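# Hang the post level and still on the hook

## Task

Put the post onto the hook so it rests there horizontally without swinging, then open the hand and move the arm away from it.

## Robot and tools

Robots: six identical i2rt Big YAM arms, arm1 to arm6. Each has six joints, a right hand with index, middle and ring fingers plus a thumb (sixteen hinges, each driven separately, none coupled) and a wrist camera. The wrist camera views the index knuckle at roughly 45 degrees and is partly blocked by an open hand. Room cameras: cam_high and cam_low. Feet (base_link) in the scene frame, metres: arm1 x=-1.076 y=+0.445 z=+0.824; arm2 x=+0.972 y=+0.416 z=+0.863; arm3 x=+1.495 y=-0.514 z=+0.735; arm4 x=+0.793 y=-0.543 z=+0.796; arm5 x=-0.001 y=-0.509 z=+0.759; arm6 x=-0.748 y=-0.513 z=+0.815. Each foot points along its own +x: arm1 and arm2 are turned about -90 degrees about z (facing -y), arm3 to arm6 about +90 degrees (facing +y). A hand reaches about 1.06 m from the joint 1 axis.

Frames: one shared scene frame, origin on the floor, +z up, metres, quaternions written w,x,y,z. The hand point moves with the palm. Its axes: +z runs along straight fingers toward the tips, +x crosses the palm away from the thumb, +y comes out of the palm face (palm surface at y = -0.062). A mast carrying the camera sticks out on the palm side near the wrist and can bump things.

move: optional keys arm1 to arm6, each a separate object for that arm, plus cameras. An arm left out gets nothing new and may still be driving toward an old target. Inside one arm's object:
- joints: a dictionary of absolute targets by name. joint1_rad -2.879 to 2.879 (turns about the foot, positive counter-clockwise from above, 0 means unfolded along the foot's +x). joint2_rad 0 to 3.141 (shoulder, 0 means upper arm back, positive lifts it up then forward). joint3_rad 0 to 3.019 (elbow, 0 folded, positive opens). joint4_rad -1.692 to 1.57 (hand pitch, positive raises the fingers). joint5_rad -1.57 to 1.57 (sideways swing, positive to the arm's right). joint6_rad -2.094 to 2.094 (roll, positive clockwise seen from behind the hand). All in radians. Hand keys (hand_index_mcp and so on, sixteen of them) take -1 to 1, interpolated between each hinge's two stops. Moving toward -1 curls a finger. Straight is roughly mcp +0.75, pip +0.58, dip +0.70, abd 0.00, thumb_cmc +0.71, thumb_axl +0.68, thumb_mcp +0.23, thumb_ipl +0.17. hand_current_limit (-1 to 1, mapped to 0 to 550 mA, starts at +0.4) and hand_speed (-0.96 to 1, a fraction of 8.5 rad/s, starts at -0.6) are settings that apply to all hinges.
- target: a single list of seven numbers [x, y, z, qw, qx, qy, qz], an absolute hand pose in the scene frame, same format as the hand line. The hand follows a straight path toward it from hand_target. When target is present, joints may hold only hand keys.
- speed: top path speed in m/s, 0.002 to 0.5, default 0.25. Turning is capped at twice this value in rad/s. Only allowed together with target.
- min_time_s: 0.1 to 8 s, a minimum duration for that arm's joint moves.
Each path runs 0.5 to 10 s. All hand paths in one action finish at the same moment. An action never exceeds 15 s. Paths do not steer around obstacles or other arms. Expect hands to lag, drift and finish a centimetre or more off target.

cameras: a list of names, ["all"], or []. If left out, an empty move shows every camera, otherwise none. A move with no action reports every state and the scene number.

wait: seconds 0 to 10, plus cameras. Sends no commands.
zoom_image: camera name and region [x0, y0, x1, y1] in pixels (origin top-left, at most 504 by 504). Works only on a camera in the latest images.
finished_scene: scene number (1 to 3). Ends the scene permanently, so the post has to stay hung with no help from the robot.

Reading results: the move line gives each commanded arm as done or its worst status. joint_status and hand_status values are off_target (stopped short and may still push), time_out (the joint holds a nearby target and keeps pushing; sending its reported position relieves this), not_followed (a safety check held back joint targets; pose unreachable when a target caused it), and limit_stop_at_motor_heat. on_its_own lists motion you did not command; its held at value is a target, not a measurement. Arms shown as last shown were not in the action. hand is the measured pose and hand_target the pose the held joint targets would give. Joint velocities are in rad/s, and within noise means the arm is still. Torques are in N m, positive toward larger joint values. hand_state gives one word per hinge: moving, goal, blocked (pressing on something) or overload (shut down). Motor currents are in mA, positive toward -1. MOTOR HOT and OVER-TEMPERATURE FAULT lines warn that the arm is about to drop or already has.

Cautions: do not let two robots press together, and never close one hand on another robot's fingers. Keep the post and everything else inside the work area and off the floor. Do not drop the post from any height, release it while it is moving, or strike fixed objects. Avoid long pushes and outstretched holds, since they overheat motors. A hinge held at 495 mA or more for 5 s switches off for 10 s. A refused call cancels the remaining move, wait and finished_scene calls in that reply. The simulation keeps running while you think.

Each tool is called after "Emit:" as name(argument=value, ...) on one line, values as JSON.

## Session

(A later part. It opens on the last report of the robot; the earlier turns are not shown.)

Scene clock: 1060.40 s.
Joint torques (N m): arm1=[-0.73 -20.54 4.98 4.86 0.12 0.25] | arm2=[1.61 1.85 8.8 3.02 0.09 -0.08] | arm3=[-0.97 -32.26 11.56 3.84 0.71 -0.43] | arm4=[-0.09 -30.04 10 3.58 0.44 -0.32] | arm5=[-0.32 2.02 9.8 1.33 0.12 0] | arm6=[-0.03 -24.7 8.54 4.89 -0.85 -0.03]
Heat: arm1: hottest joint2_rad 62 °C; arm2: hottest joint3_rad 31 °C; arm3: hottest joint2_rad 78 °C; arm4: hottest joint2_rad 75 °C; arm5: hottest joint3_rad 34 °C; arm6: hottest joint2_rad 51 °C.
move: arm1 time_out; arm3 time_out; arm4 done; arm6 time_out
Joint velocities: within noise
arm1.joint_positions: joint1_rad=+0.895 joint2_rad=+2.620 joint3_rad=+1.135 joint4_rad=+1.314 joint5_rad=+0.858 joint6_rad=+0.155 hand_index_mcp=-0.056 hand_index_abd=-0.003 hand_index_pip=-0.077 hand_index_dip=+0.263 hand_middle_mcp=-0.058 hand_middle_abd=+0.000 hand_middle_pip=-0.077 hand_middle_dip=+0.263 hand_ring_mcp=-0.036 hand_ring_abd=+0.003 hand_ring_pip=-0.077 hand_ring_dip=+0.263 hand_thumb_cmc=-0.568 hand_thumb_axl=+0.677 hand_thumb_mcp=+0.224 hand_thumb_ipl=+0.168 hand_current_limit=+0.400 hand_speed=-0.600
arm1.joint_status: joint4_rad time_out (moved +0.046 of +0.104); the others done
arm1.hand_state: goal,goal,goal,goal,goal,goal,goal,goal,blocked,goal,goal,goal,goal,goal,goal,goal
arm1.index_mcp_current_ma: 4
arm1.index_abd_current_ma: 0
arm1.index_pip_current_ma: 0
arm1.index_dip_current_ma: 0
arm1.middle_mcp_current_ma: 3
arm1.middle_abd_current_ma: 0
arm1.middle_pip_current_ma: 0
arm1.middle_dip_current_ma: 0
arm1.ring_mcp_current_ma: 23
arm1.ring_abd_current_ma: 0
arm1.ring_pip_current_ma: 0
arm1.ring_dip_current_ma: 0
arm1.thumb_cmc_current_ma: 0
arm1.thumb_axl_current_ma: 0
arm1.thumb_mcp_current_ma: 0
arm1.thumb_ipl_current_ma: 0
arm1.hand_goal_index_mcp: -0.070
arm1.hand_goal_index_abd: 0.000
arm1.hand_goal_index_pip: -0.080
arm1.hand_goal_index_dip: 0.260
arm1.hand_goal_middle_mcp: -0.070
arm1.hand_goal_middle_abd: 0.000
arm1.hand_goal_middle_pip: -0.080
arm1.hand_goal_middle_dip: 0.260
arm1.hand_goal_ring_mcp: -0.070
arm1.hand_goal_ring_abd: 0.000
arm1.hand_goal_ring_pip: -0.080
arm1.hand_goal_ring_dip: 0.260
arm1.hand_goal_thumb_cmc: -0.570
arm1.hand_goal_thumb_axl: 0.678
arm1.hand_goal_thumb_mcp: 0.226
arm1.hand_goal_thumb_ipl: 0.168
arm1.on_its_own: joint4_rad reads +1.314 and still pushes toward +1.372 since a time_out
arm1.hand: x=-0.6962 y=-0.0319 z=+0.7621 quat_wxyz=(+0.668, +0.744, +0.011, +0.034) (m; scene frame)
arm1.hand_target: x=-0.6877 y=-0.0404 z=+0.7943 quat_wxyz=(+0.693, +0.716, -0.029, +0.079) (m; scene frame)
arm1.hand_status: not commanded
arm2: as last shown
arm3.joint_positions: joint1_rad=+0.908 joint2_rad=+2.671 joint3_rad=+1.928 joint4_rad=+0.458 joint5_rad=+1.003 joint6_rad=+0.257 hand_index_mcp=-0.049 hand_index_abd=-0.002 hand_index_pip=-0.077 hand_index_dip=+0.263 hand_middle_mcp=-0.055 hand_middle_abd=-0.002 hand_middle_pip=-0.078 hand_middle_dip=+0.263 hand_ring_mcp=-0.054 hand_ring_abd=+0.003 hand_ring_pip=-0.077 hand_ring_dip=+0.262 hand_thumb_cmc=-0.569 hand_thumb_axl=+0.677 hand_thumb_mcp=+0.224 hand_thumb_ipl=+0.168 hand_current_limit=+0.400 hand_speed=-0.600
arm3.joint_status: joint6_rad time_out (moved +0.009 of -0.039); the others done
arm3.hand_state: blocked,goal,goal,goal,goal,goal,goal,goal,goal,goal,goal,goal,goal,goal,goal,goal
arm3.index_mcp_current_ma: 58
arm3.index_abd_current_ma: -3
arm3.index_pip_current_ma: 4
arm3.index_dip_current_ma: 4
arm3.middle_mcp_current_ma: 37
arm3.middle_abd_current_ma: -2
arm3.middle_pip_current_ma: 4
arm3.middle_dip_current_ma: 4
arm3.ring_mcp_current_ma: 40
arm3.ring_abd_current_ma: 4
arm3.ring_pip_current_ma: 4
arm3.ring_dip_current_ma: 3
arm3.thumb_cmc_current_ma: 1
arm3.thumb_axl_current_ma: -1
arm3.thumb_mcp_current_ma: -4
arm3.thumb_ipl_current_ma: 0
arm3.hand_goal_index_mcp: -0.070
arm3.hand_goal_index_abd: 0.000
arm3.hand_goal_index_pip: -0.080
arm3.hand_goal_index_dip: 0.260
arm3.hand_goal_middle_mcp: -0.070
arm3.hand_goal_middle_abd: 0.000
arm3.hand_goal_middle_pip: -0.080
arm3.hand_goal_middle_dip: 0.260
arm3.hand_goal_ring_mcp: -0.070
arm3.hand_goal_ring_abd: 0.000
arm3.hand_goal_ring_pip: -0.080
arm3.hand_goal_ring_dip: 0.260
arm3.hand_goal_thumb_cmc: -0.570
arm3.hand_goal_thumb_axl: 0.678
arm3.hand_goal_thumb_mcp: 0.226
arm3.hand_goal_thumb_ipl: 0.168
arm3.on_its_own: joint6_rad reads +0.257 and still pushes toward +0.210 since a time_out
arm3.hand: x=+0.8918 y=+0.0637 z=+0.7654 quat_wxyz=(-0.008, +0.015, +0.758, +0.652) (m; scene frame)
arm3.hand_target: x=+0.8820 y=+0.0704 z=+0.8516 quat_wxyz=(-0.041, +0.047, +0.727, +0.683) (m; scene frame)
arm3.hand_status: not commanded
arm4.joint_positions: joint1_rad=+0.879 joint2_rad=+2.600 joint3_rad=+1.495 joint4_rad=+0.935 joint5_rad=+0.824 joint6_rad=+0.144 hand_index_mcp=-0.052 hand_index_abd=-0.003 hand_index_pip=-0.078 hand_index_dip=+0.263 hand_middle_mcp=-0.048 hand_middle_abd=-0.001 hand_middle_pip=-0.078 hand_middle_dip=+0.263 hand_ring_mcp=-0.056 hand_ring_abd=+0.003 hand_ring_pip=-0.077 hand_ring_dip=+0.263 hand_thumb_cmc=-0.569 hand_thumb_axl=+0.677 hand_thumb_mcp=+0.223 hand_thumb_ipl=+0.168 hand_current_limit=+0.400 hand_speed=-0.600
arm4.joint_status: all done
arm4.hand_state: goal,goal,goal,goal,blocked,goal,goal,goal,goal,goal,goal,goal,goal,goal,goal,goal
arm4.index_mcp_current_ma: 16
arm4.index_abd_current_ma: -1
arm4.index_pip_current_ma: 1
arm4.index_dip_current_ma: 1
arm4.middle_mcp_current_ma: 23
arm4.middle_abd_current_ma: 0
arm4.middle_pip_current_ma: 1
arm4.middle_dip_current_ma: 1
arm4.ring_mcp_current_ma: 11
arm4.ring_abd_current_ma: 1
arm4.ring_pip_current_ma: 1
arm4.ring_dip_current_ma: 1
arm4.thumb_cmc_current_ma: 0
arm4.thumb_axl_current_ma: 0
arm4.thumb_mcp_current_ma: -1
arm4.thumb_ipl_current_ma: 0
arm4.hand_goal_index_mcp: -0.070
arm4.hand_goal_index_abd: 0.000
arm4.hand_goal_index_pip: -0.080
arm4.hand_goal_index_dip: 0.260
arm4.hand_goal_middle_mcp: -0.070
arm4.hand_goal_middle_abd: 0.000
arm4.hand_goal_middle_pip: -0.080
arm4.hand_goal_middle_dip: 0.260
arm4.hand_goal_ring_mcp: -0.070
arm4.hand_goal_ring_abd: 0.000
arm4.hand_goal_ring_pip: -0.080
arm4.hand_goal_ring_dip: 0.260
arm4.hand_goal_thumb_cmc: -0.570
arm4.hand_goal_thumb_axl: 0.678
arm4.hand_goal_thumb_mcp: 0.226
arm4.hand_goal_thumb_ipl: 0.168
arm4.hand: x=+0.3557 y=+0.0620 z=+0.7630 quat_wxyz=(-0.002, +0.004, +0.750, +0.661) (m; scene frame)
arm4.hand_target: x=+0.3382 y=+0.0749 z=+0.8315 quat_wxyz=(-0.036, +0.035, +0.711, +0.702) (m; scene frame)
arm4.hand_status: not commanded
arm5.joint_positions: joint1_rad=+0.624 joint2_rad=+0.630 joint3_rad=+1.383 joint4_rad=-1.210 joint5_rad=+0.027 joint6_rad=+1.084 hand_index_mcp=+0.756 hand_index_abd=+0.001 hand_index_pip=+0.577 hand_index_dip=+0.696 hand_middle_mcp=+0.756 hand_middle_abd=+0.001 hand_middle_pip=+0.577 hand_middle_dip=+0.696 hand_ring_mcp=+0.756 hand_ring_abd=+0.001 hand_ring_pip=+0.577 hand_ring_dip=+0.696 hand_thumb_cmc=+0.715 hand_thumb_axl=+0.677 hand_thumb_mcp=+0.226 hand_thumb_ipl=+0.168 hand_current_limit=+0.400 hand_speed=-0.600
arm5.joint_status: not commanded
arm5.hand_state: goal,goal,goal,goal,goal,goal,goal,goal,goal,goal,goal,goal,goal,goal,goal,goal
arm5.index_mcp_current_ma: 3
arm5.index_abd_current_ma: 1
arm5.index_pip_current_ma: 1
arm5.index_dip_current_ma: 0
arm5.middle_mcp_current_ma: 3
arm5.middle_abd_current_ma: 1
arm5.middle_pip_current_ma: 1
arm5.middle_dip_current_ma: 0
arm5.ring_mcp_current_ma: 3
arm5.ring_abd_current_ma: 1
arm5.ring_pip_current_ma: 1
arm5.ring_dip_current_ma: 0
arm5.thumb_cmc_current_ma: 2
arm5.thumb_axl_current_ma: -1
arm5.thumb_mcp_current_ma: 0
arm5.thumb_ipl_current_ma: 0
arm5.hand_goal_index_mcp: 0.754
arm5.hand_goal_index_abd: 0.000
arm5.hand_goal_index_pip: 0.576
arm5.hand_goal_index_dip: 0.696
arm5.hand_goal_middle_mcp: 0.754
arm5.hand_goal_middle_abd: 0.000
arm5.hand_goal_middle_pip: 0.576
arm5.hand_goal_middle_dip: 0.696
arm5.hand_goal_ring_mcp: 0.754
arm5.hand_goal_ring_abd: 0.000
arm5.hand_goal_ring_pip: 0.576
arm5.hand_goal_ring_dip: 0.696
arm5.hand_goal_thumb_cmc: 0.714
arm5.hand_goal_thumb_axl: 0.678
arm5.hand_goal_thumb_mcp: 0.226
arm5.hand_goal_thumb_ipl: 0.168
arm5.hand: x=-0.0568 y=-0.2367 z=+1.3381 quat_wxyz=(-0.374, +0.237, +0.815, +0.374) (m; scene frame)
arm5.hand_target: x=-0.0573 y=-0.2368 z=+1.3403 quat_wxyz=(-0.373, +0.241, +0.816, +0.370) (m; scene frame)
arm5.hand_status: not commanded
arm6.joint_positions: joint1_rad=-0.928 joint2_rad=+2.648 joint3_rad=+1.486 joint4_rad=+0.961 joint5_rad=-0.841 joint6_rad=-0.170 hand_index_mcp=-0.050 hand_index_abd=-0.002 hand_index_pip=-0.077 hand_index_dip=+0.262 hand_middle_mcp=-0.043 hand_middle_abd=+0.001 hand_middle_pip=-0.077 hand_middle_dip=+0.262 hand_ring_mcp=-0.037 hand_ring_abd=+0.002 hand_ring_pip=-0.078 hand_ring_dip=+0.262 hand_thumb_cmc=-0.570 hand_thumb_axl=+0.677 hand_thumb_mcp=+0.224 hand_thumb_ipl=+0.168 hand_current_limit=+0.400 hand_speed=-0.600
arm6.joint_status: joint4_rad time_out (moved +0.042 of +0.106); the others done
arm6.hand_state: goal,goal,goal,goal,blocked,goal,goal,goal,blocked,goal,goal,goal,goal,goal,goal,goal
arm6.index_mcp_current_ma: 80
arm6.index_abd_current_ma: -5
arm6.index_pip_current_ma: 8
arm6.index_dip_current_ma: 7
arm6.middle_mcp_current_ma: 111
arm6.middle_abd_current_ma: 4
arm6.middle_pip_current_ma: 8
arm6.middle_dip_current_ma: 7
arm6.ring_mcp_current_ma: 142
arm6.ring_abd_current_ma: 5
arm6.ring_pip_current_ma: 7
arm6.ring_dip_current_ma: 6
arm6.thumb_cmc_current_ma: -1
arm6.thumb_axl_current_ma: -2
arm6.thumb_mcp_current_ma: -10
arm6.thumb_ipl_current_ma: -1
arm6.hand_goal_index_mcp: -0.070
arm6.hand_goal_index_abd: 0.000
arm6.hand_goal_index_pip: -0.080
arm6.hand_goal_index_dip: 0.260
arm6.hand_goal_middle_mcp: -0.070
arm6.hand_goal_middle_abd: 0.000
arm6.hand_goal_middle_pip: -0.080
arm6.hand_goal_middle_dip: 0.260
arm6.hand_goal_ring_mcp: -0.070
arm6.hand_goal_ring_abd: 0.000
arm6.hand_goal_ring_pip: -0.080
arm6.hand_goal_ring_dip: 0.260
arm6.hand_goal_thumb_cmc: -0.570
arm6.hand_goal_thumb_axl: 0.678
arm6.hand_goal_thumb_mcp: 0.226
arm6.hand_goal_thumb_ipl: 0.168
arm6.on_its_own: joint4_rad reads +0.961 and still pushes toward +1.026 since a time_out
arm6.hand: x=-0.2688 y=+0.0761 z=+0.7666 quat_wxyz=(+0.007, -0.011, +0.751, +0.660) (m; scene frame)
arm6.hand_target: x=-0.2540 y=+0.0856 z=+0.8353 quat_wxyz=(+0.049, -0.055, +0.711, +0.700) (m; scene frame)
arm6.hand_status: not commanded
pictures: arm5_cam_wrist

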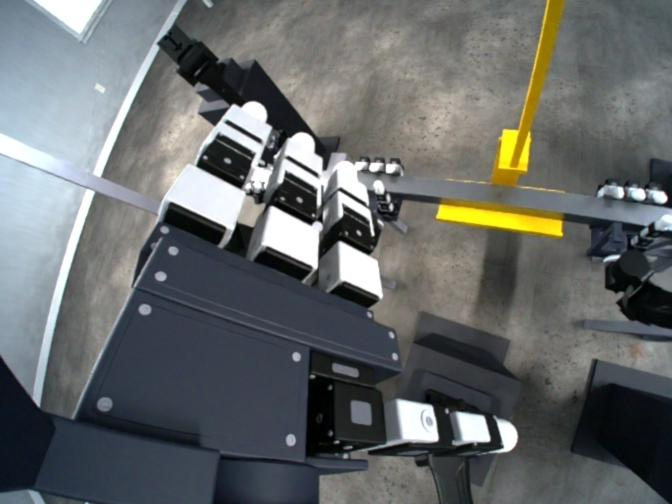

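Emit:
wait(seconds=0.1, cameras=["cam_low", "cam_high", "arm5_cam_wrist"])

Emit:
zoom_image(camera="cam_low", region=[320, 220, 500, 340])

Emit:
zoom_image(camera="arm5_cam_wrist", region=[430, 170, 530, 245])

Emit:
zoom_image(camera="arm5_cam_wrist", region=[500, 170, 600, 245])

Scene clock: 1078.60 s.
Joint torques (N m): arm1=[-0.5 -20.6 4.98 4.85 0.11 0.26] | arm2=[1.55 1.96 8.8 3.02 0.1 -0.07] | arm3=[-0.97 -32.26 11.56 3.84 0.71 -0.43] | arm4=[-0.03 -29.98 10.02 3.58 0.43 -0.32] | arm5=[-0.44 1.9 9.89 1.33 0.14 -0.03] | arm6=[0.03 -24.82 8.62 4.92 -0.88 -0.05]
Heat: arm1: hottest joint2_rad 57 °C; arm2: hottest joint3_rad 31 °C; arm3: hottest joint2_rad 71 °C; arm4: hottest joint2_rad 68 °C; arm5: hottest joint3_rad 34 °C; arm6: hottest joint2_rad 45 °C.
Joint velocities: within noise
arm1.joint_positions: joint1_rad=+0.895 joint2_rad=+2.620 joint3_rad=+1.135 joint4_rad=+1.314 joint5_rad=+0.858 joint6_rad=+0.155 hand_index_mcp=-0.056 hand_index_abd=-0.003 hand_index_pip=-0.077 hand_index_dip=+0.263 hand_middle_mcp=-0.058 hand_middle_abd=+0.000 hand_middle_pip=-0.077 hand_middle_dip=+0.263 hand_ring_mcp=-0.036 hand_ring_abd=+0.003 hand_ring_pip=-0.077 hand_ring_dip=+0.263 hand_thumb_cmc=-0.568 hand_thumb_axl=+0.677 hand_thumb_mcp=+0.224 hand_thumb_ipl=+0.168 hand_current_limit=+0.400 hand_speed=-0.600
arm1.joint_status: joint4_rad time_out (moved +0.046 of +0.104); the others done
arm1.hand_state: goal,goal,goal,goal,goal,goal,goal,goal,blocked,goal,goal,goal,goal,goal,goal,goal
arm1.index_mcp_current_ma: 4
arm1.index_abd_current_ma: 0
arm1.index_pip_current_ma: 0
arm1.index_dip_current_ma: 0
arm1.middle_mcp_current_ma: 3
arm1.middle_abd_current_ma: 0
arm1.middle_pip_current_ma: 0
arm1.middle_dip_current_ma: 0
arm1.ring_mcp_current_ma: 23
arm1.ring_abd_current_ma: 0
arm1.ring_pip_current_ma: 0
arm1.ring_dip_current_ma: 0
arm1.thumb_cmc_current_ma: 0
arm1.thumb_axl_current_ma: 0
arm1.thumb_mcp_current_ma: 0
arm1.thumb_ipl_current_ma: 0
arm1.hand_goal_index_mcp: -0.070
arm1.hand_goal_index_abd: 0.000
arm1.hand_goal_index_pip: -0.080
arm1.hand_goal_index_dip: 0.260
arm1.hand_goal_middle_mcp: -0.070
arm1.hand_goal_middle_abd: 0.000
arm1.hand_goal_middle_pip: -0.080
arm1.hand_goal_middle_dip: 0.260
arm1.hand_goal_ring_mcp: -0.070
arm1.hand_goal_ring_abd: 0.000
arm1.hand_goal_ring_pip: -0.080
arm1.hand_goal_ring_dip: 0.260
arm1.hand_goal_thumb_cmc: -0.570
arm1.hand_goal_thumb_axl: 0.678
arm1.hand_goal_thumb_mcp: 0.226
arm1.hand_goal_thumb_ipl: 0.168
arm1.on_its_own: joint4_rad reads +1.314 and still pushes toward +1.372 since a time_out
arm1.hand: x=-0.6962 y=-0.0319 z=+0.7621 quat_wxyz=(+0.668, +0.744, +0.011, +0.034) (m; scene frame)
arm1.hand_target: x=-0.6877 y=-0.0404 z=+0.7943 quat_wxyz=(+0.693, +0.716, -0.029, +0.079) (m; scene frame)
arm1.hand_status: not commanded
arm2.joint_positions: joint1_rad=+0.594 joint2_rad=+0.623 joint3_rad=+1.444 joint4_rad=-1.182 joint5_rad=+0.079 joint6_rad=+1.086 hand_index_mcp=+0.755 hand_index_abd=+0.001 hand_index_pip=+0.577 hand_index_dip=+0.696 hand_middle_mcp=+0.755 hand_middle_abd=+0.001 hand_middle_pip=+0.577 hand_middle_dip=+0.696 hand_ring_mcp=+0.755 hand_ring_abd=+0.001 hand_ring_pip=+0.577 hand_ring_dip=+0.696 hand_thumb_cmc=+0.715 hand_thumb_axl=+0.677 hand_thumb_mcp=+0.226 hand_thumb_ipl=+0.168 hand_current_limit=+0.400 hand_speed=-0.600
arm2.joint_status: not commanded
arm2.hand_state: goal,goal,goal,goal,goal,goal,goal,goal,goal,goal,goal,goal,goal,goal,goal,goal
arm2.index_mcp_current_ma: 1
arm2.index_abd_current_ma: 0
arm2.index_pip_current_ma: 0
arm2.index_dip_current_ma: 0
arm2.middle_mcp_current_ma: 1
arm2.middle_abd_current_ma: 0
arm2.middle_pip_current_ma: 0
arm2.middle_dip_current_ma: 0
arm2.ring_mcp_current_ma: 1
arm2.ring_abd_current_ma: 0
arm2.ring_pip_current_ma: 0
arm2.ring_dip_current_ma: 0
arm2.thumb_cmc_current_ma: 1
arm2.thumb_axl_current_ma: 0
arm2.thumb_mcp_current_ma: 0
arm2.thumb_ipl_current_ma: 0
arm2.hand_goal_index_mcp: 0.754
arm2.hand_goal_index_abd: 0.000
arm2.hand_goal_index_pip: 0.576
arm2.hand_goal_index_dip: 0.696
arm2.hand_goal_middle_mcp: 0.754
arm2.hand_goal_middle_abd: 0.000
arm2.hand_goal_middle_pip: 0.576
arm2.hand_goal_middle_dip: 0.696
arm2.hand_goal_ring_mcp: 0.754
arm2.hand_goal_ring_abd: 0.000
arm2.hand_goal_ring_pip: 0.576
arm2.hand_goal_ring_dip: 0.696
arm2.hand_goal_thumb_cmc: 0.714
arm2.hand_goal_thumb_axl: 0.678
arm2.hand_goal_thumb_mcp: 0.226
arm2.hand_goal_thumb_ipl: 0.168
arm2.hand: x=+1.0090 y=+0.1520 z=+1.4815 quat_wxyz=(+0.417, +0.784, -0.251, +0.386) (m; scene frame)
arm2.hand_target: x=+1.0068 y=+0.1558 z=+1.4939 quat_wxyz=(+0.425, +0.776, -0.249, +0.395) (m; scene frame)
arm2.hand_status: not commanded
arm3.joint_positions: joint1_rad=+0.908 joint2_rad=+2.671 joint3_rad=+1.928 joint4_rad=+0.458 joint5_rad=+1.003 joint6_rad=+0.257 hand_index_mcp=-0.049 hand_index_abd=-0.002 hand_index_pip=-0.077 hand_index_dip=+0.263 hand_middle_mcp=-0.055 hand_middle_abd=-0.002 hand_middle_pip=-0.078 hand_middle_dip=+0.263 hand_ring_mcp=-0.054 hand_ring_abd=+0.003 hand_ring_pip=-0.077 hand_ring_dip=+0.262 hand_thumb_cmc=-0.569 hand_thumb_axl=+0.677 hand_thumb_mcp=+0.224 hand_thumb_ipl=+0.168 hand_current_limit=+0.400 hand_speed=-0.600
arm3.joint_status: joint6_rad time_out (moved +0.009 of -0.039); the others done
arm3.hand_state: blocked,goal,goal,goal,goal,goal,goal,goal,goal,goal,goal,goal,goal,goal,goal,goal
arm3.index_mcp_current_ma: 58
arm3.index_abd_current_ma: -3
arm3.index_pip_current_ma: 4
arm3.index_dip_current_ma: 4
arm3.middle_mcp_current_ma: 37
arm3.middle_abd_current_ma: -2
arm3.middle_pip_current_ma: 4
arm3.middle_dip_current_ma: 4
arm3.ring_mcp_current_ma: 40
arm3.ring_abd_current_ma: 4
arm3.ring_pip_current_ma: 4
arm3.ring_dip_current_ma: 3
arm3.thumb_cmc_current_ma: 1
arm3.thumb_axl_current_ma: -1
arm3.thumb_mcp_current_ma: -4
arm3.thumb_ipl_current_ma: 0
arm3.hand_goal_index_mcp: -0.070
arm3.hand_goal_index_abd: 0.000
arm3.hand_goal_index_pip: -0.080
arm3.hand_goal_index_dip: 0.260
arm3.hand_goal_middle_mcp: -0.070
arm3.hand_goal_middle_abd: 0.000
arm3.hand_goal_middle_pip: -0.080
arm3.hand_goal_middle_dip: 0.260
arm3.hand_goal_ring_mcp: -0.070
arm3.hand_goal_ring_abd: 0.000
arm3.hand_goal_ring_pip: -0.080
arm3.hand_goal_ring_dip: 0.260
arm3.hand_goal_thumb_cmc: -0.570
arm3.hand_goal_thumb_axl: 0.678
arm3.hand_goal_thumb_mcp: 0.226
arm3.hand_goal_thumb_ipl: 0.168
arm3.on_its_own: joint6_rad reads +0.257 and still pushes toward +0.210 since a time_out
arm3.hand: x=+0.8918 y=+0.0637 z=+0.7654 quat_wxyz=(-0.008, +0.015, +0.758, +0.652) (m; scene frame)
arm3.hand_target: x=+0.8820 y=+0.0704 z=+0.8516 quat_wxyz=(-0.041, +0.047, +0.727, +0.683) (m; scene frame)
arm3.hand_status: not commanded
arm4.joint_positions: joint1_rad=+0.879 joint2_rad=+2.600 joint3_rad=+1.495 joint4_rad=+0.935 joint5_rad=+0.824 joint6_rad=+0.144 hand_index_mcp=-0.052 hand_index_abd=-0.003 hand_index_pip=-0.078 hand_index_dip=+0.263 hand_middle_mcp=-0.048 hand_middle_abd=-0.001 hand_middle_pip=-0.078 hand_middle_dip=+0.263 hand_ring_mcp=-0.056 hand_ring_abd=+0.003 hand_ring_pip=-0.077 hand_ring_dip=+0.263 hand_thumb_cmc=-0.569 hand_thumb_axl=+0.677 hand_thumb_mcp=+0.223 hand_thumb_ipl=+0.168 hand_current_limit=+0.400 hand_speed=-0.600
arm4.joint_status: all done
arm4.hand_state: goal,goal,goal,goal,blocked,goal,goal,goal,goal,goal,goal,goal,goal,goal,goal,goal
arm4.index_mcp_current_ma: 16
arm4.index_abd_current_ma: -1
arm4.index_pip_current_ma: 1
arm4.index_dip_current_ma: 1
arm4.middle_mcp_current_ma: 23
arm4.middle_abd_current_ma: 0
arm4.middle_pip_current_ma: 1
arm4.middle_dip_current_ma: 1
arm4.ring_mcp_current_ma: 11
arm4.ring_abd_current_ma: 1
arm4.ring_pip_current_ma: 1
arm4.ring_dip_current_ma: 1
arm4.thumb_cmc_current_ma: 0
arm4.thumb_axl_current_ma: 0
arm4.thumb_mcp_current_ma: -1
arm4.thumb_ipl_current_ma: 0
arm4.hand_goal_index_mcp: -0.070
arm4.hand_goal_index_abd: 0.000
arm4.hand_goal_index_pip: -0.080
arm4.hand_goal_index_dip: 0.260
arm4.hand_goal_middle_mcp: -0.070
arm4.hand_goal_middle_abd: 0.000
arm4.hand_goal_middle_pip: -0.080
arm4.hand_goal_middle_dip: 0.260
arm4.hand_goal_ring_mcp: -0.070
arm4.hand_goal_ring_abd: 0.000
arm4.hand_goal_ring_pip: -0.080
arm4.hand_goal_ring_dip: 0.260
arm4.hand_goal_thumb_cmc: -0.570
arm4.hand_goal_thumb_axl: 0.678
arm4.hand_goal_thumb_mcp: 0.226
arm4.hand_goal_thumb_ipl: 0.168
arm4.hand: x=+0.3557 y=+0.0620 z=+0.7630 quat_wxyz=(-0.002, +0.004, +0.750, +0.661) (m; scene frame)
arm4.hand_target: x=+0.3382 y=+0.0749 z=+0.8315 quat_wxyz=(-0.036, +0.035, +0.711, +0.702) (m; scene frame)
arm4.hand_status: not commanded
arm5.joint_positions: joint1_rad=+0.624 joint2_rad=+0.630 joint3_rad=+1.383 joint4_rad=-1.210 joint5_rad=+0.027 joint6_rad=+1.084 hand_index_mcp=+0.756 hand_index_abd=+0.001 hand_index_pip=+0.577 hand_index_dip=+0.696 hand_middle_mcp=+0.756 hand_middle_abd=+0.001 hand_middle_pip=+0.577 hand_middle_dip=+0.696 hand_ring_mcp=+0.756 hand_ring_abd=+0.001 hand_ring_pip=+0.577 hand_ring_dip=+0.696 hand_thumb_cmc=+0.715 hand_thumb_axl=+0.677 hand_thumb_mcp=+0.226 hand_thumb_ipl=+0.168 hand_current_limit=+0.400 hand_speed=-0.600
arm5.joint_status: not commanded
arm5.hand_state: goal,goal,goal,goal,goal,goal,goal,goal,goal,goal,goal,goal,goal,goal,goal,goal
arm5.index_mcp_current_ma: 3
arm5.index_abd_current_ma: 1
arm5.index_pip_current_ma: 1
arm5.index_dip_current_ma: 0
arm5.middle_mcp_current_ma: 3
arm5.middle_abd_current_ma: 1
arm5.middle_pip_current_ma: 1
arm5.middle_dip_current_ma: 0
arm5.ring_mcp_current_ma: 3
arm5.ring_abd_current_ma: 1
arm5.ring_pip_current_ma: 1
arm5.ring_dip_current_ma: 0
arm5.thumb_cmc_current_ma: 2
arm5.thumb_axl_current_ma: -1
arm5.thumb_mcp_current_ma: 0
arm5.thumb_ipl_current_ma: 0
arm5.hand_goal_index_mcp: 0.754
arm5.hand_goal_index_abd: 0.000
arm5.hand_goal_index_pip: 0.576
arm5.hand_goal_index_dip: 0.696
arm5.hand_goal_middle_mcp: 0.754
arm5.hand_goal_middle_abd: 0.000
arm5.hand_goal_middle_pip: 0.576
arm5.hand_goal_middle_dip: 0.696
arm5.hand_goal_ring_mcp: 0.754
arm5.hand_goal_ring_abd: 0.000
arm5.hand_goal_ring_pip: 0.576
arm5.hand_goal_ring_dip: 0.696
arm5.hand_goal_thumb_cmc: 0.714
arm5.hand_goal_thumb_axl: 0.678
arm5.hand_goal_thumb_mcp: 0.226
arm5.hand_goal_thumb_ipl: 0.168
arm5.hand: x=-0.0568 y=-0.2367 z=+1.3381 quat_wxyz=(-0.374, +0.237, +0.815, +0.374) (m; scene frame)
arm5.hand_target: x=-0.0573 y=-0.2368 z=+1.3403 quat_wxyz=(-0.373, +0.241, +0.816, +0.370) (m; scene frame)
arm5.hand_status: not commanded
arm6.joint_positions: joint1_rad=-0.928 joint2_rad=+2.648 joint3_rad=+1.486 joint4_rad=+0.961 joint5_rad=-0.841 joint6_rad=-0.170 hand_index_mcp=-0.050 hand_index_abd=-0.002 hand_index_pip=-0.077 hand_index_dip=+0.262 hand_middle_mcp=-0.043 hand_middle_abd=+0.001 hand_middle_pip=-0.077 hand_middle_dip=+0.262 hand_ring_mcp=-0.037 hand_ring_abd=+0.002 hand_ring_pip=-0.078 hand_ring_dip=+0.262 hand_thumb_cmc=-0.570 hand_thumb_axl=+0.677 hand_thumb_mcp=+0.224 hand_thumb_ipl=+0.168 hand_current_limit=+0.400 hand_speed=-0.600
arm6.joint_status: joint4_rad time_out (moved +0.042 of +0.106); the others done
arm6.hand_state: goal,goal,goal,goal,blocked,goal,goal,goal,blocked,goal,goal,goal,goal,goal,goal,goal
arm6.index_mcp_current_ma: 80
arm6.index_abd_current_ma: -5
arm6.index_pip_current_ma: 8
arm6.index_dip_current_ma: 7
arm6.middle_mcp_current_ma: 111
arm6.middle_abd_current_ma: 4
arm6.middle_pip_current_ma: 8
arm6.middle_dip_current_ma: 7
arm6.ring_mcp_current_ma: 142
arm6.ring_abd_current_ma: 5
arm6.ring_pip_current_ma: 7
arm6.ring_dip_current_ma: 6
arm6.thumb_cmc_current_ma: -1
arm6.thumb_axl_current_ma: -2
arm6.thumb_mcp_current_ma: -10
arm6.thumb_ipl_current_ma: -1
arm6.hand_goal_index_mcp: -0.070
arm6.hand_goal_index_abd: 0.000
arm6.hand_goal_index_pip: -0.080
arm6.hand_goal_index_dip: 0.260
arm6.hand_goal_middle_mcp: -0.070
arm6.hand_goal_middle_abd: 0.000
arm6.hand_goal_middle_pip: -0.080
arm6.hand_goal_middle_dip: 0.260
arm6.hand_goal_ring_mcp: -0.070
arm6.hand_goal_ring_abd: 0.000
arm6.hand_goal_ring_pip: -0.080
arm6.hand_goal_ring_dip: 0.260
arm6.hand_goal_thumb_cmc: -0.570
arm6.hand_goal_thumb_axl: 0.678
arm6.hand_goal_thumb_mcp: 0.226
arm6.hand_goal_thumb_ipl: 0.168
arm6.on_its_own: joint4_rad reads +0.961 and still pushes toward +1.026 since a time_out
arm6.hand: x=-0.2688 y=+0.0761 z=+0.7666 quat_wxyz=(+0.007, -0.011, +0.751, +0.660) (m; scene frame)
arm6.hand_target: x=-0.2540 y=+0.0856 z=+0.8353 quat_wxyz=(+0.049, -0.055, +0.711, +0.700) (m; scene frame)
arm6.hand_status: not commanded
wait: 0.10 s; at rest from the start
pictures: arm5_cam_wrist, cam_high, cam_low

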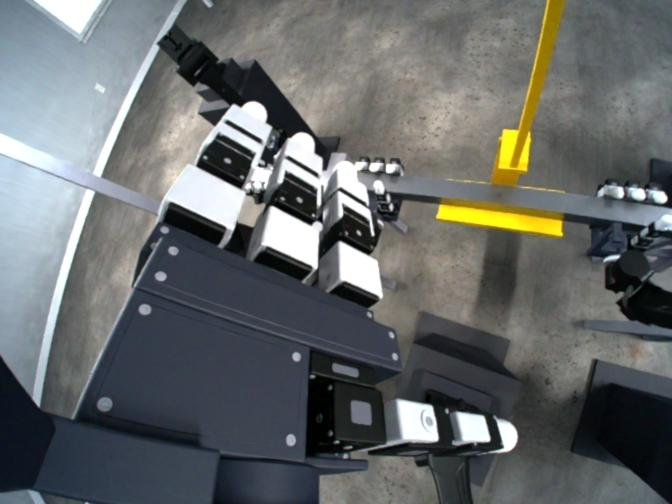

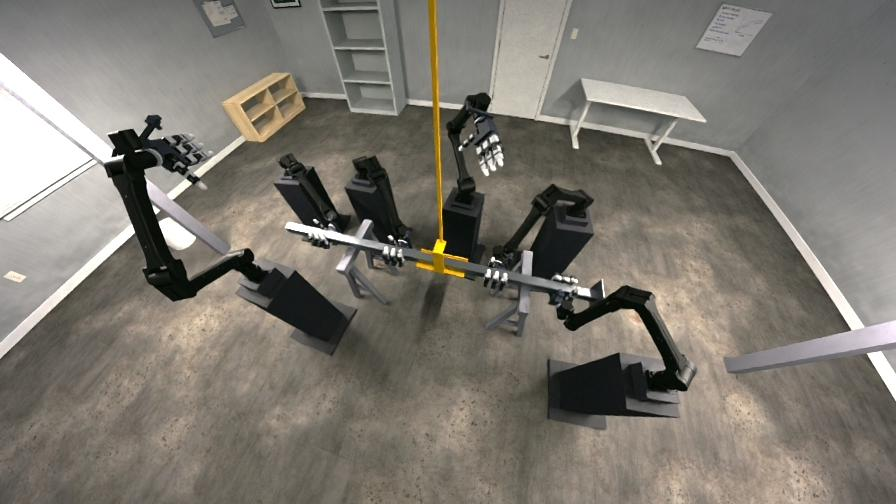

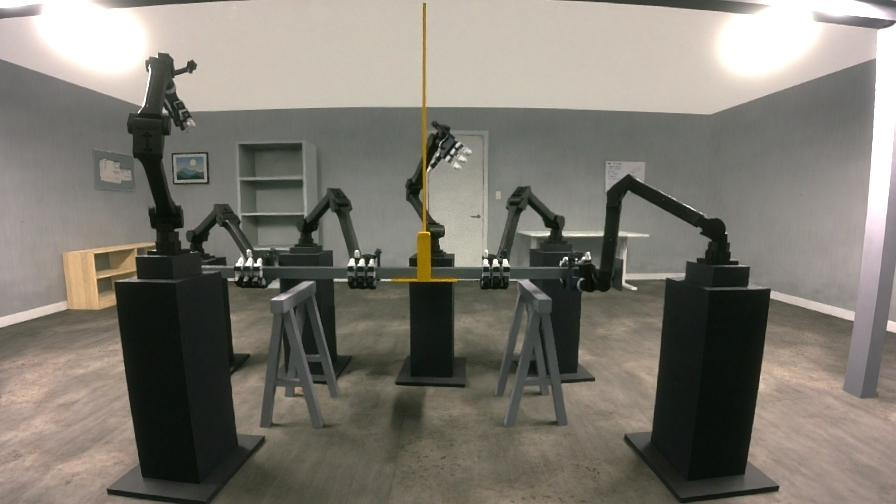

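Scaled by 2.800.

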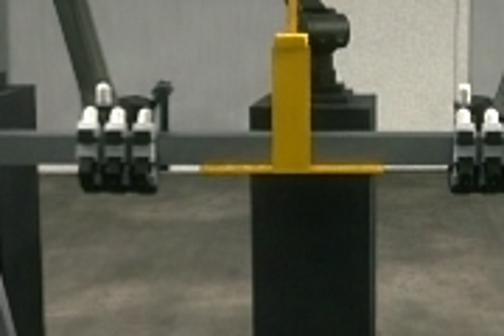

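Scaled by 5.040 from the camera's 672x504 image, which has a finer 960x720 frame.

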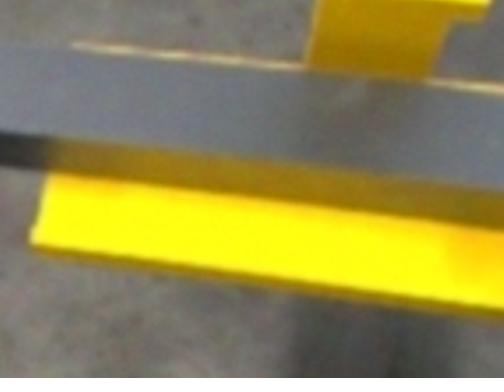

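Scaled by 5.040 from the camera's 672x504 image, which has a finer 960x720 frame.

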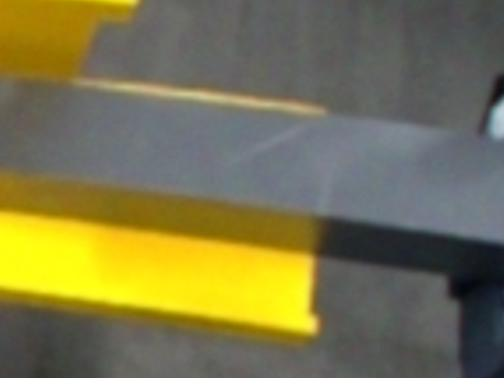

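Emit:
zoom_image(camera="cam_low", region=[380, 255, 440, 295])

Emit:
zoom_image(camera="cam_low", region=[420, 255, 480, 295])

Scaled by 8.400.

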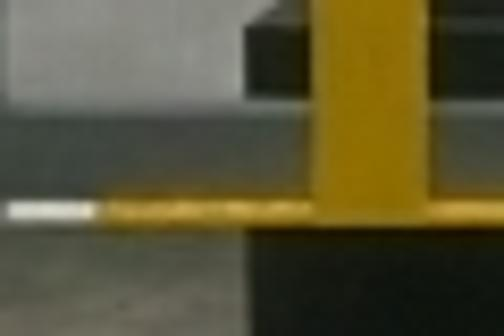

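Scaled by 8.400.

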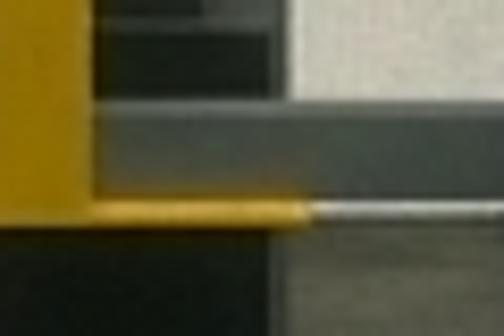

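Emit:
move(arm1={"target":[-0.696,-0.032,0.735,0.656,0.755,0,0],"speed":0.03}, arm3={"target":[0.892,0.064,0.735,0,0,0.757,0.653],"speed":0.03}, arm4={"target":[0.356,0.062,0.735,0,0,0.757,0.653],"speed":0.03}, arm6={"target":[-0.269,0.076,0.735,0,0,0.757,0.653],"speed":0.03}, cameras=["arm5_cam_wrist","cam_low"])

Emit:
zoom_image(camera="arm5_cam_wrist", region=[430, 160, 580, 260])

Emit:
zoom_image(camera="cam_low", region=[200, 200, 450, 340])

Emit:
zoom_image(camera="cam_low", region=[400, 200, 650, 340])

Scene clock: 1130.93 s.
Joint torques (N m): arm1=[0.15 -16.62 3.4 1.92 0.4 0.14] | arm2=[1.67 1.9 8.79 3 0.1 -0.08] | arm3=[-1.08 -24.12 9.37 2.25 0.18 -0.05] | arm4=[-0.15 -22.36 6.89 1.4 0.13 0.06] | arm5=[-0.21 1.96 9.87 1.28 0.11 0] | arm6=[0.62 -18.43 5.82 2.09 -0.02 -0.04]
Heat: arm1: hottest joint2_rad 49 °C; arm2: hottest joint3_rad 31 °C; arm3: hottest joint2_rad 59 °C; arm4: hottest joint2_rad 56 °C; arm5: hottest joint3_rad 34 °C; arm6: hottest joint2_rad 38 °C.
move: arm1 off_target; arm3 off_target; arm4 off_target; arm6 off_target
Joint velocities: within noise
arm1.joint_positions: joint1_rad=+0.899 joint2_rad=+2.646 joint3_rad=+1.170 joint4_rad=+1.249 joint5_rad=+0.926 joint6_rad=+0.175 hand_index_mcp=-0.056 hand_index_abd=-0.003 hand_index_pip=-0.077 hand_index_dip=+0.263 hand_middle_mcp=-0.058 hand_middle_abd=+0.000 hand_middle_pip=-0.077 hand_middle_dip=+0.263 hand_ring_mcp=-0.056 hand_ring_abd=+0.003 hand_ring_pip=-0.077 hand_ring_dip=+0.263 hand_thumb_cmc=-0.568 hand_thumb_axl=+0.677 hand_thumb_mcp=+0.224 hand_thumb_ipl=+0.168 hand_current_limit=+0.400 hand_speed=-0.600
arm1.joint_status: not commanded
arm1.hand_state: goal,goal,goal,goal,goal,goal,goal,goal,goal,goal,goal,goal,goal,goal,goal,goal
arm1.index_mcp_current_ma: 4
arm1.index_abd_current_ma: 0
arm1.index_pip_current_ma: 0
arm1.index_dip_current_ma: 0
arm1.middle_mcp_current_ma: 3
arm1.middle_abd_current_ma: 0
arm1.middle_pip_current_ma: 0
arm1.middle_dip_current_ma: 0
arm1.ring_mcp_current_ma: 4
arm1.ring_abd_current_ma: 0
arm1.ring_pip_current_ma: 0
arm1.ring_dip_current_ma: 0
arm1.thumb_cmc_current_ma: 0
arm1.thumb_axl_current_ma: 0
arm1.thumb_mcp_current_ma: 0
arm1.thumb_ipl_current_ma: 0
arm1.hand_goal_index_mcp: -0.070
arm1.hand_goal_index_abd: 0.000
arm1.hand_goal_index_pip: -0.080
arm1.hand_goal_index_dip: 0.260
arm1.hand_goal_middle_mcp: -0.070
arm1.hand_goal_middle_abd: 0.000
arm1.hand_goal_middle_pip: -0.080
arm1.hand_goal_middle_dip: 0.260
arm1.hand_goal_ring_mcp: -0.070
arm1.hand_goal_ring_abd: 0.000
arm1.hand_goal_ring_pip: -0.080
arm1.hand_goal_ring_dip: 0.260
arm1.hand_goal_thumb_cmc: -0.570
arm1.hand_goal_thumb_axl: 0.678
arm1.hand_goal_thumb_mcp: 0.226
arm1.hand_goal_thumb_ipl: 0.168
arm1.hand: x=-0.7000 y=-0.0343 z=+0.7454 quat_wxyz=(+0.659, +0.752, -0.003, +0.000) (m; scene frame)
arm1.hand_target: x=-0.6962 y=-0.0317 z=+0.7352 quat_wxyz=(+0.656, +0.755, +0.000, +0.000) (m; scene frame)
arm1.hand_status: off_target (0.011 m and 0.6 deg from the pose sent, 0.027 m and 4.4 deg at the start)
arm2, arm5: as last shown
arm3.joint_positions: joint1_rad=+0.907 joint2_rad=+2.698 joint3_rad=+1.926 joint4_rad=+0.494 joint5_rad=+0.998 joint6_rad=+0.231 hand_index_mcp=-0.054 hand_index_abd=-0.002 hand_index_pip=-0.077 hand_index_dip=+0.263 hand_middle_mcp=-0.055 hand_middle_abd=-0.002 hand_middle_pip=-0.078 hand_middle_dip=+0.263 hand_ring_mcp=-0.055 hand_ring_abd=+0.001 hand_ring_pip=-0.071 hand_ring_dip=+0.264 hand_thumb_cmc=-0.569 hand_thumb_axl=+0.677 hand_thumb_mcp=+0.224 hand_thumb_ipl=+0.168 hand_current_limit=+0.400 hand_speed=-0.600
arm3.joint_status: not commanded
arm3.hand_state: goal,goal,goal,goal,goal,goal,goal,goal,goal,goal,goal,goal,goal,goal,goal,goal
arm3.index_mcp_current_ma: 40
arm3.index_abd_current_ma: -3
arm3.index_pip_current_ma: 4
arm3.index_dip_current_ma: 4
arm3.middle_mcp_current_ma: 37
arm3.middle_abd_current_ma: -2
arm3.middle_pip_current_ma: 4
arm3.middle_dip_current_ma: 4
arm3.ring_mcp_current_ma: 38
arm3.ring_abd_current_ma: 1
arm3.ring_pip_current_ma: 18
arm3.ring_dip_current_ma: 7
arm3.thumb_cmc_current_ma: 1
arm3.thumb_axl_current_ma: -1
arm3.thumb_mcp_current_ma: -4
arm3.thumb_ipl_current_ma: 0
arm3.hand_goal_index_mcp: -0.070
arm3.hand_goal_index_abd: 0.000
arm3.hand_goal_index_pip: -0.080
arm3.hand_goal_index_dip: 0.260
arm3.hand_goal_middle_mcp: -0.070
arm3.hand_goal_middle_abd: 0.000
arm3.hand_goal_middle_pip: -0.080
arm3.hand_goal_middle_dip: 0.260
arm3.hand_goal_ring_mcp: -0.070
arm3.hand_goal_ring_abd: 0.000
arm3.hand_goal_ring_pip: -0.080
arm3.hand_goal_ring_dip: 0.260
arm3.hand_goal_thumb_cmc: -0.570
arm3.hand_goal_thumb_axl: 0.678
arm3.hand_goal_thumb_mcp: 0.226
arm3.hand_goal_thumb_ipl: 0.168
arm3.hand: x=+0.8930 y=+0.0615 z=+0.7488 quat_wxyz=(-0.003, +0.005, +0.758, +0.653) (m; scene frame)
arm3.hand_target: x=+0.8925 y=+0.0637 z=+0.7351 quat_wxyz=(+0.000, +0.000, +0.757, +0.653) (m; scene frame)
arm3.hand_status: off_target (0.014 m and 0.7 deg from the pose sent, 0.031 m and 1.9 deg at the start)
arm4.joint_positions: joint1_rad=+0.879 joint2_rad=+2.607 joint3_rad=+1.495 joint4_rad=+0.936 joint5_rad=+0.821 joint6_rad=+0.149 hand_index_mcp=-0.054 hand_index_abd=-0.003 hand_index_pip=-0.078 hand_index_dip=+0.263 hand_middle_mcp=-0.052 hand_middle_abd=-0.001 hand_middle_pip=-0.078 hand_middle_dip=+0.263 hand_ring_mcp=-0.056 hand_ring_abd=+0.003 hand_ring_pip=-0.077 hand_ring_dip=+0.263 hand_thumb_cmc=-0.569 hand_thumb_axl=+0.677 hand_thumb_mcp=+0.223 hand_thumb_ipl=+0.168 hand_current_limit=+0.400 hand_speed=-0.600
arm4.joint_status: not commanded
arm4.hand_state: goal,goal,goal,goal,goal,goal,goal,goal,goal,goal,goal,goal,goal,goal,goal,goal
arm4.index_mcp_current_ma: 13
arm4.index_abd_current_ma: -1
arm4.index_pip_current_ma: 1
arm4.index_dip_current_ma: 1
arm4.middle_mcp_current_ma: 16
arm4.middle_abd_current_ma: 0
arm4.middle_pip_current_ma: 1
arm4.middle_dip_current_ma: 1
arm4.ring_mcp_current_ma: 10
arm4.ring_abd_current_ma: 1
arm4.ring_pip_current_ma: 1
arm4.ring_dip_current_ma: 1
arm4.thumb_cmc_current_ma: 0
arm4.thumb_axl_current_ma: 0
arm4.thumb_mcp_current_ma: -1
arm4.thumb_ipl_current_ma: 0
arm4.hand_goal_index_mcp: -0.070
arm4.hand_goal_index_abd: 0.000
arm4.hand_goal_index_pip: -0.080
arm4.hand_goal_index_dip: 0.260
arm4.hand_goal_middle_mcp: -0.070
arm4.hand_goal_middle_abd: 0.000
arm4.hand_goal_middle_pip: -0.080
arm4.hand_goal_middle_dip: 0.260
arm4.hand_goal_ring_mcp: -0.070
arm4.hand_goal_ring_abd: 0.000
arm4.hand_goal_ring_pip: -0.080
arm4.hand_goal_ring_dip: 0.260
arm4.hand_goal_thumb_cmc: -0.570
arm4.hand_goal_thumb_axl: 0.678
arm4.hand_goal_thumb_mcp: 0.226
arm4.hand_goal_thumb_ipl: 0.168
arm4.hand: x=+0.3564 y=+0.0613 z=+0.7583 quat_wxyz=(-0.004, +0.004, +0.752, +0.660) (m; scene frame)
arm4.hand_target: x=+0.3567 y=+0.0610 z=+0.7353 quat_wxyz=(+0.000, +0.000, +0.757, +0.653) (m; scene frame)
arm4.hand_status: off_target (0.023 m and 1.2 deg from the pose sent, 0.028 m and 1.3 deg at the start)
arm6.joint_positions: joint1_rad=-0.928 joint2_rad=+2.678 joint3_rad=+1.493 joint4_rad=+0.962 joint5_rad=-0.837 joint6_rad=-0.170 hand_index_mcp=-0.056 hand_index_abd=-0.002 hand_index_pip=-0.077 hand_index_dip=+0.262 hand_middle_mcp=-0.056 hand_middle_abd=+0.001 hand_middle_pip=-0.077 hand_middle_dip=+0.262 hand_ring_mcp=-0.056 hand_ring_abd=+0.002 hand_ring_pip=-0.078 hand_ring_dip=+0.262 hand_thumb_cmc=-0.570 hand_thumb_axl=+0.677 hand_thumb_mcp=+0.224 hand_thumb_ipl=+0.168 hand_current_limit=+0.400 hand_speed=-0.600
arm6.joint_status: not commanded
arm6.hand_state: goal,goal,goal,goal,goal,goal,goal,goal,goal,goal,goal,goal,goal,goal,goal,goal
arm6.index_mcp_current_ma: 53
arm6.index_abd_current_ma: -5
arm6.index_pip_current_ma: 9
arm6.index_dip_current_ma: 7
arm6.middle_mcp_current_ma: 57
arm6.middle_abd_current_ma: 4
arm6.middle_pip_current_ma: 8
arm6.middle_dip_current_ma: 7
arm6.ring_mcp_current_ma: 56
arm6.ring_abd_current_ma: 5
arm6.ring_pip_current_ma: 7
arm6.ring_dip_current_ma: 6
arm6.thumb_cmc_current_ma: -1
arm6.thumb_axl_current_ma: -2
arm6.thumb_mcp_current_ma: -10
arm6.thumb_ipl_current_ma: -1
arm6.hand_goal_index_mcp: -0.070
arm6.hand_goal_index_abd: 0.000
arm6.hand_goal_index_pip: -0.080
arm6.hand_goal_index_dip: 0.260
arm6.hand_goal_middle_mcp: -0.070
arm6.hand_goal_middle_abd: 0.000
arm6.hand_goal_middle_pip: -0.080
arm6.hand_goal_middle_dip: 0.260
arm6.hand_goal_ring_mcp: -0.070
arm6.hand_goal_ring_abd: 0.000
arm6.hand_goal_ring_pip: -0.080
arm6.hand_goal_ring_dip: 0.260
arm6.hand_goal_thumb_cmc: -0.570
arm6.hand_goal_thumb_axl: 0.678
arm6.hand_goal_thumb_mcp: 0.226
arm6.hand_goal_thumb_ipl: 0.168
arm6.hand: x=-0.2707 y=+0.0734 z=+0.7470 quat_wxyz=(+0.002, -0.004, +0.756, +0.654) (m; scene frame)
arm6.hand_target: x=-0.2693 y=+0.0755 z=+0.7352 quat_wxyz=(+0.000, +0.000, +0.757, +0.653) (m; scene frame)
arm6.hand_status: off_target (0.012 m and 0.5 deg from the pose sent, 0.032 m and 1.8 deg at the start)
pictures: arm5_cam_wrist, cam_low

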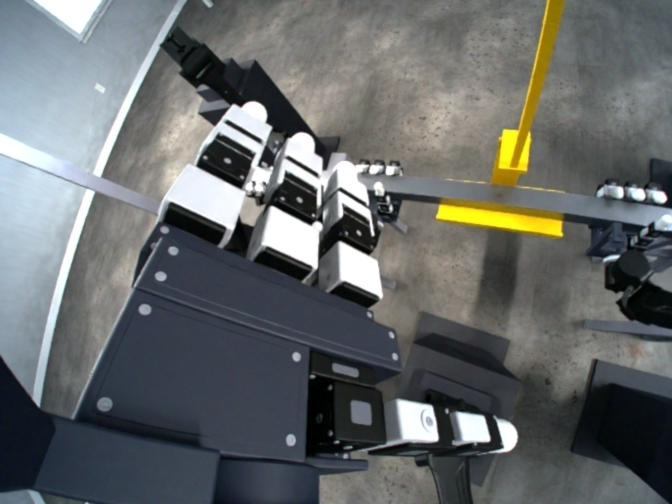

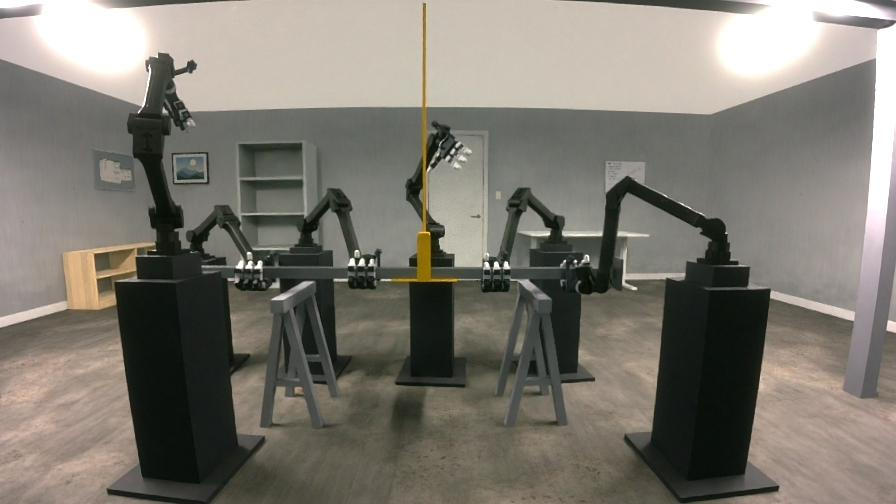

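Scaled by 3.360 from the camera's 672x504 image, which has a finer 960x720 frame.

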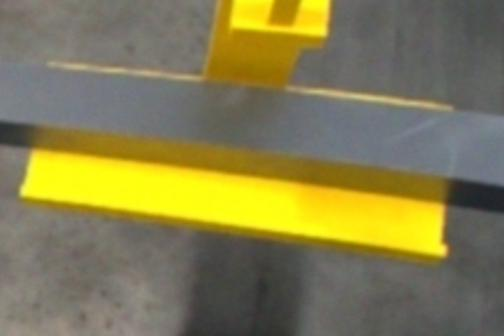

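Scaled by 2.016.

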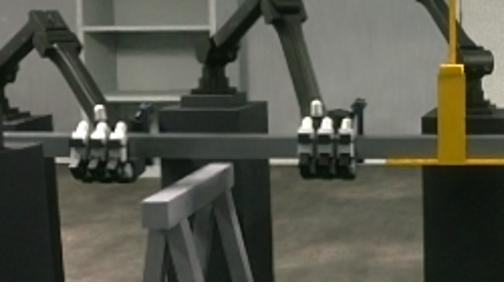

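Scaled by 2.016.

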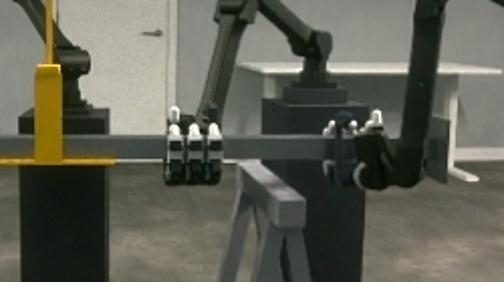

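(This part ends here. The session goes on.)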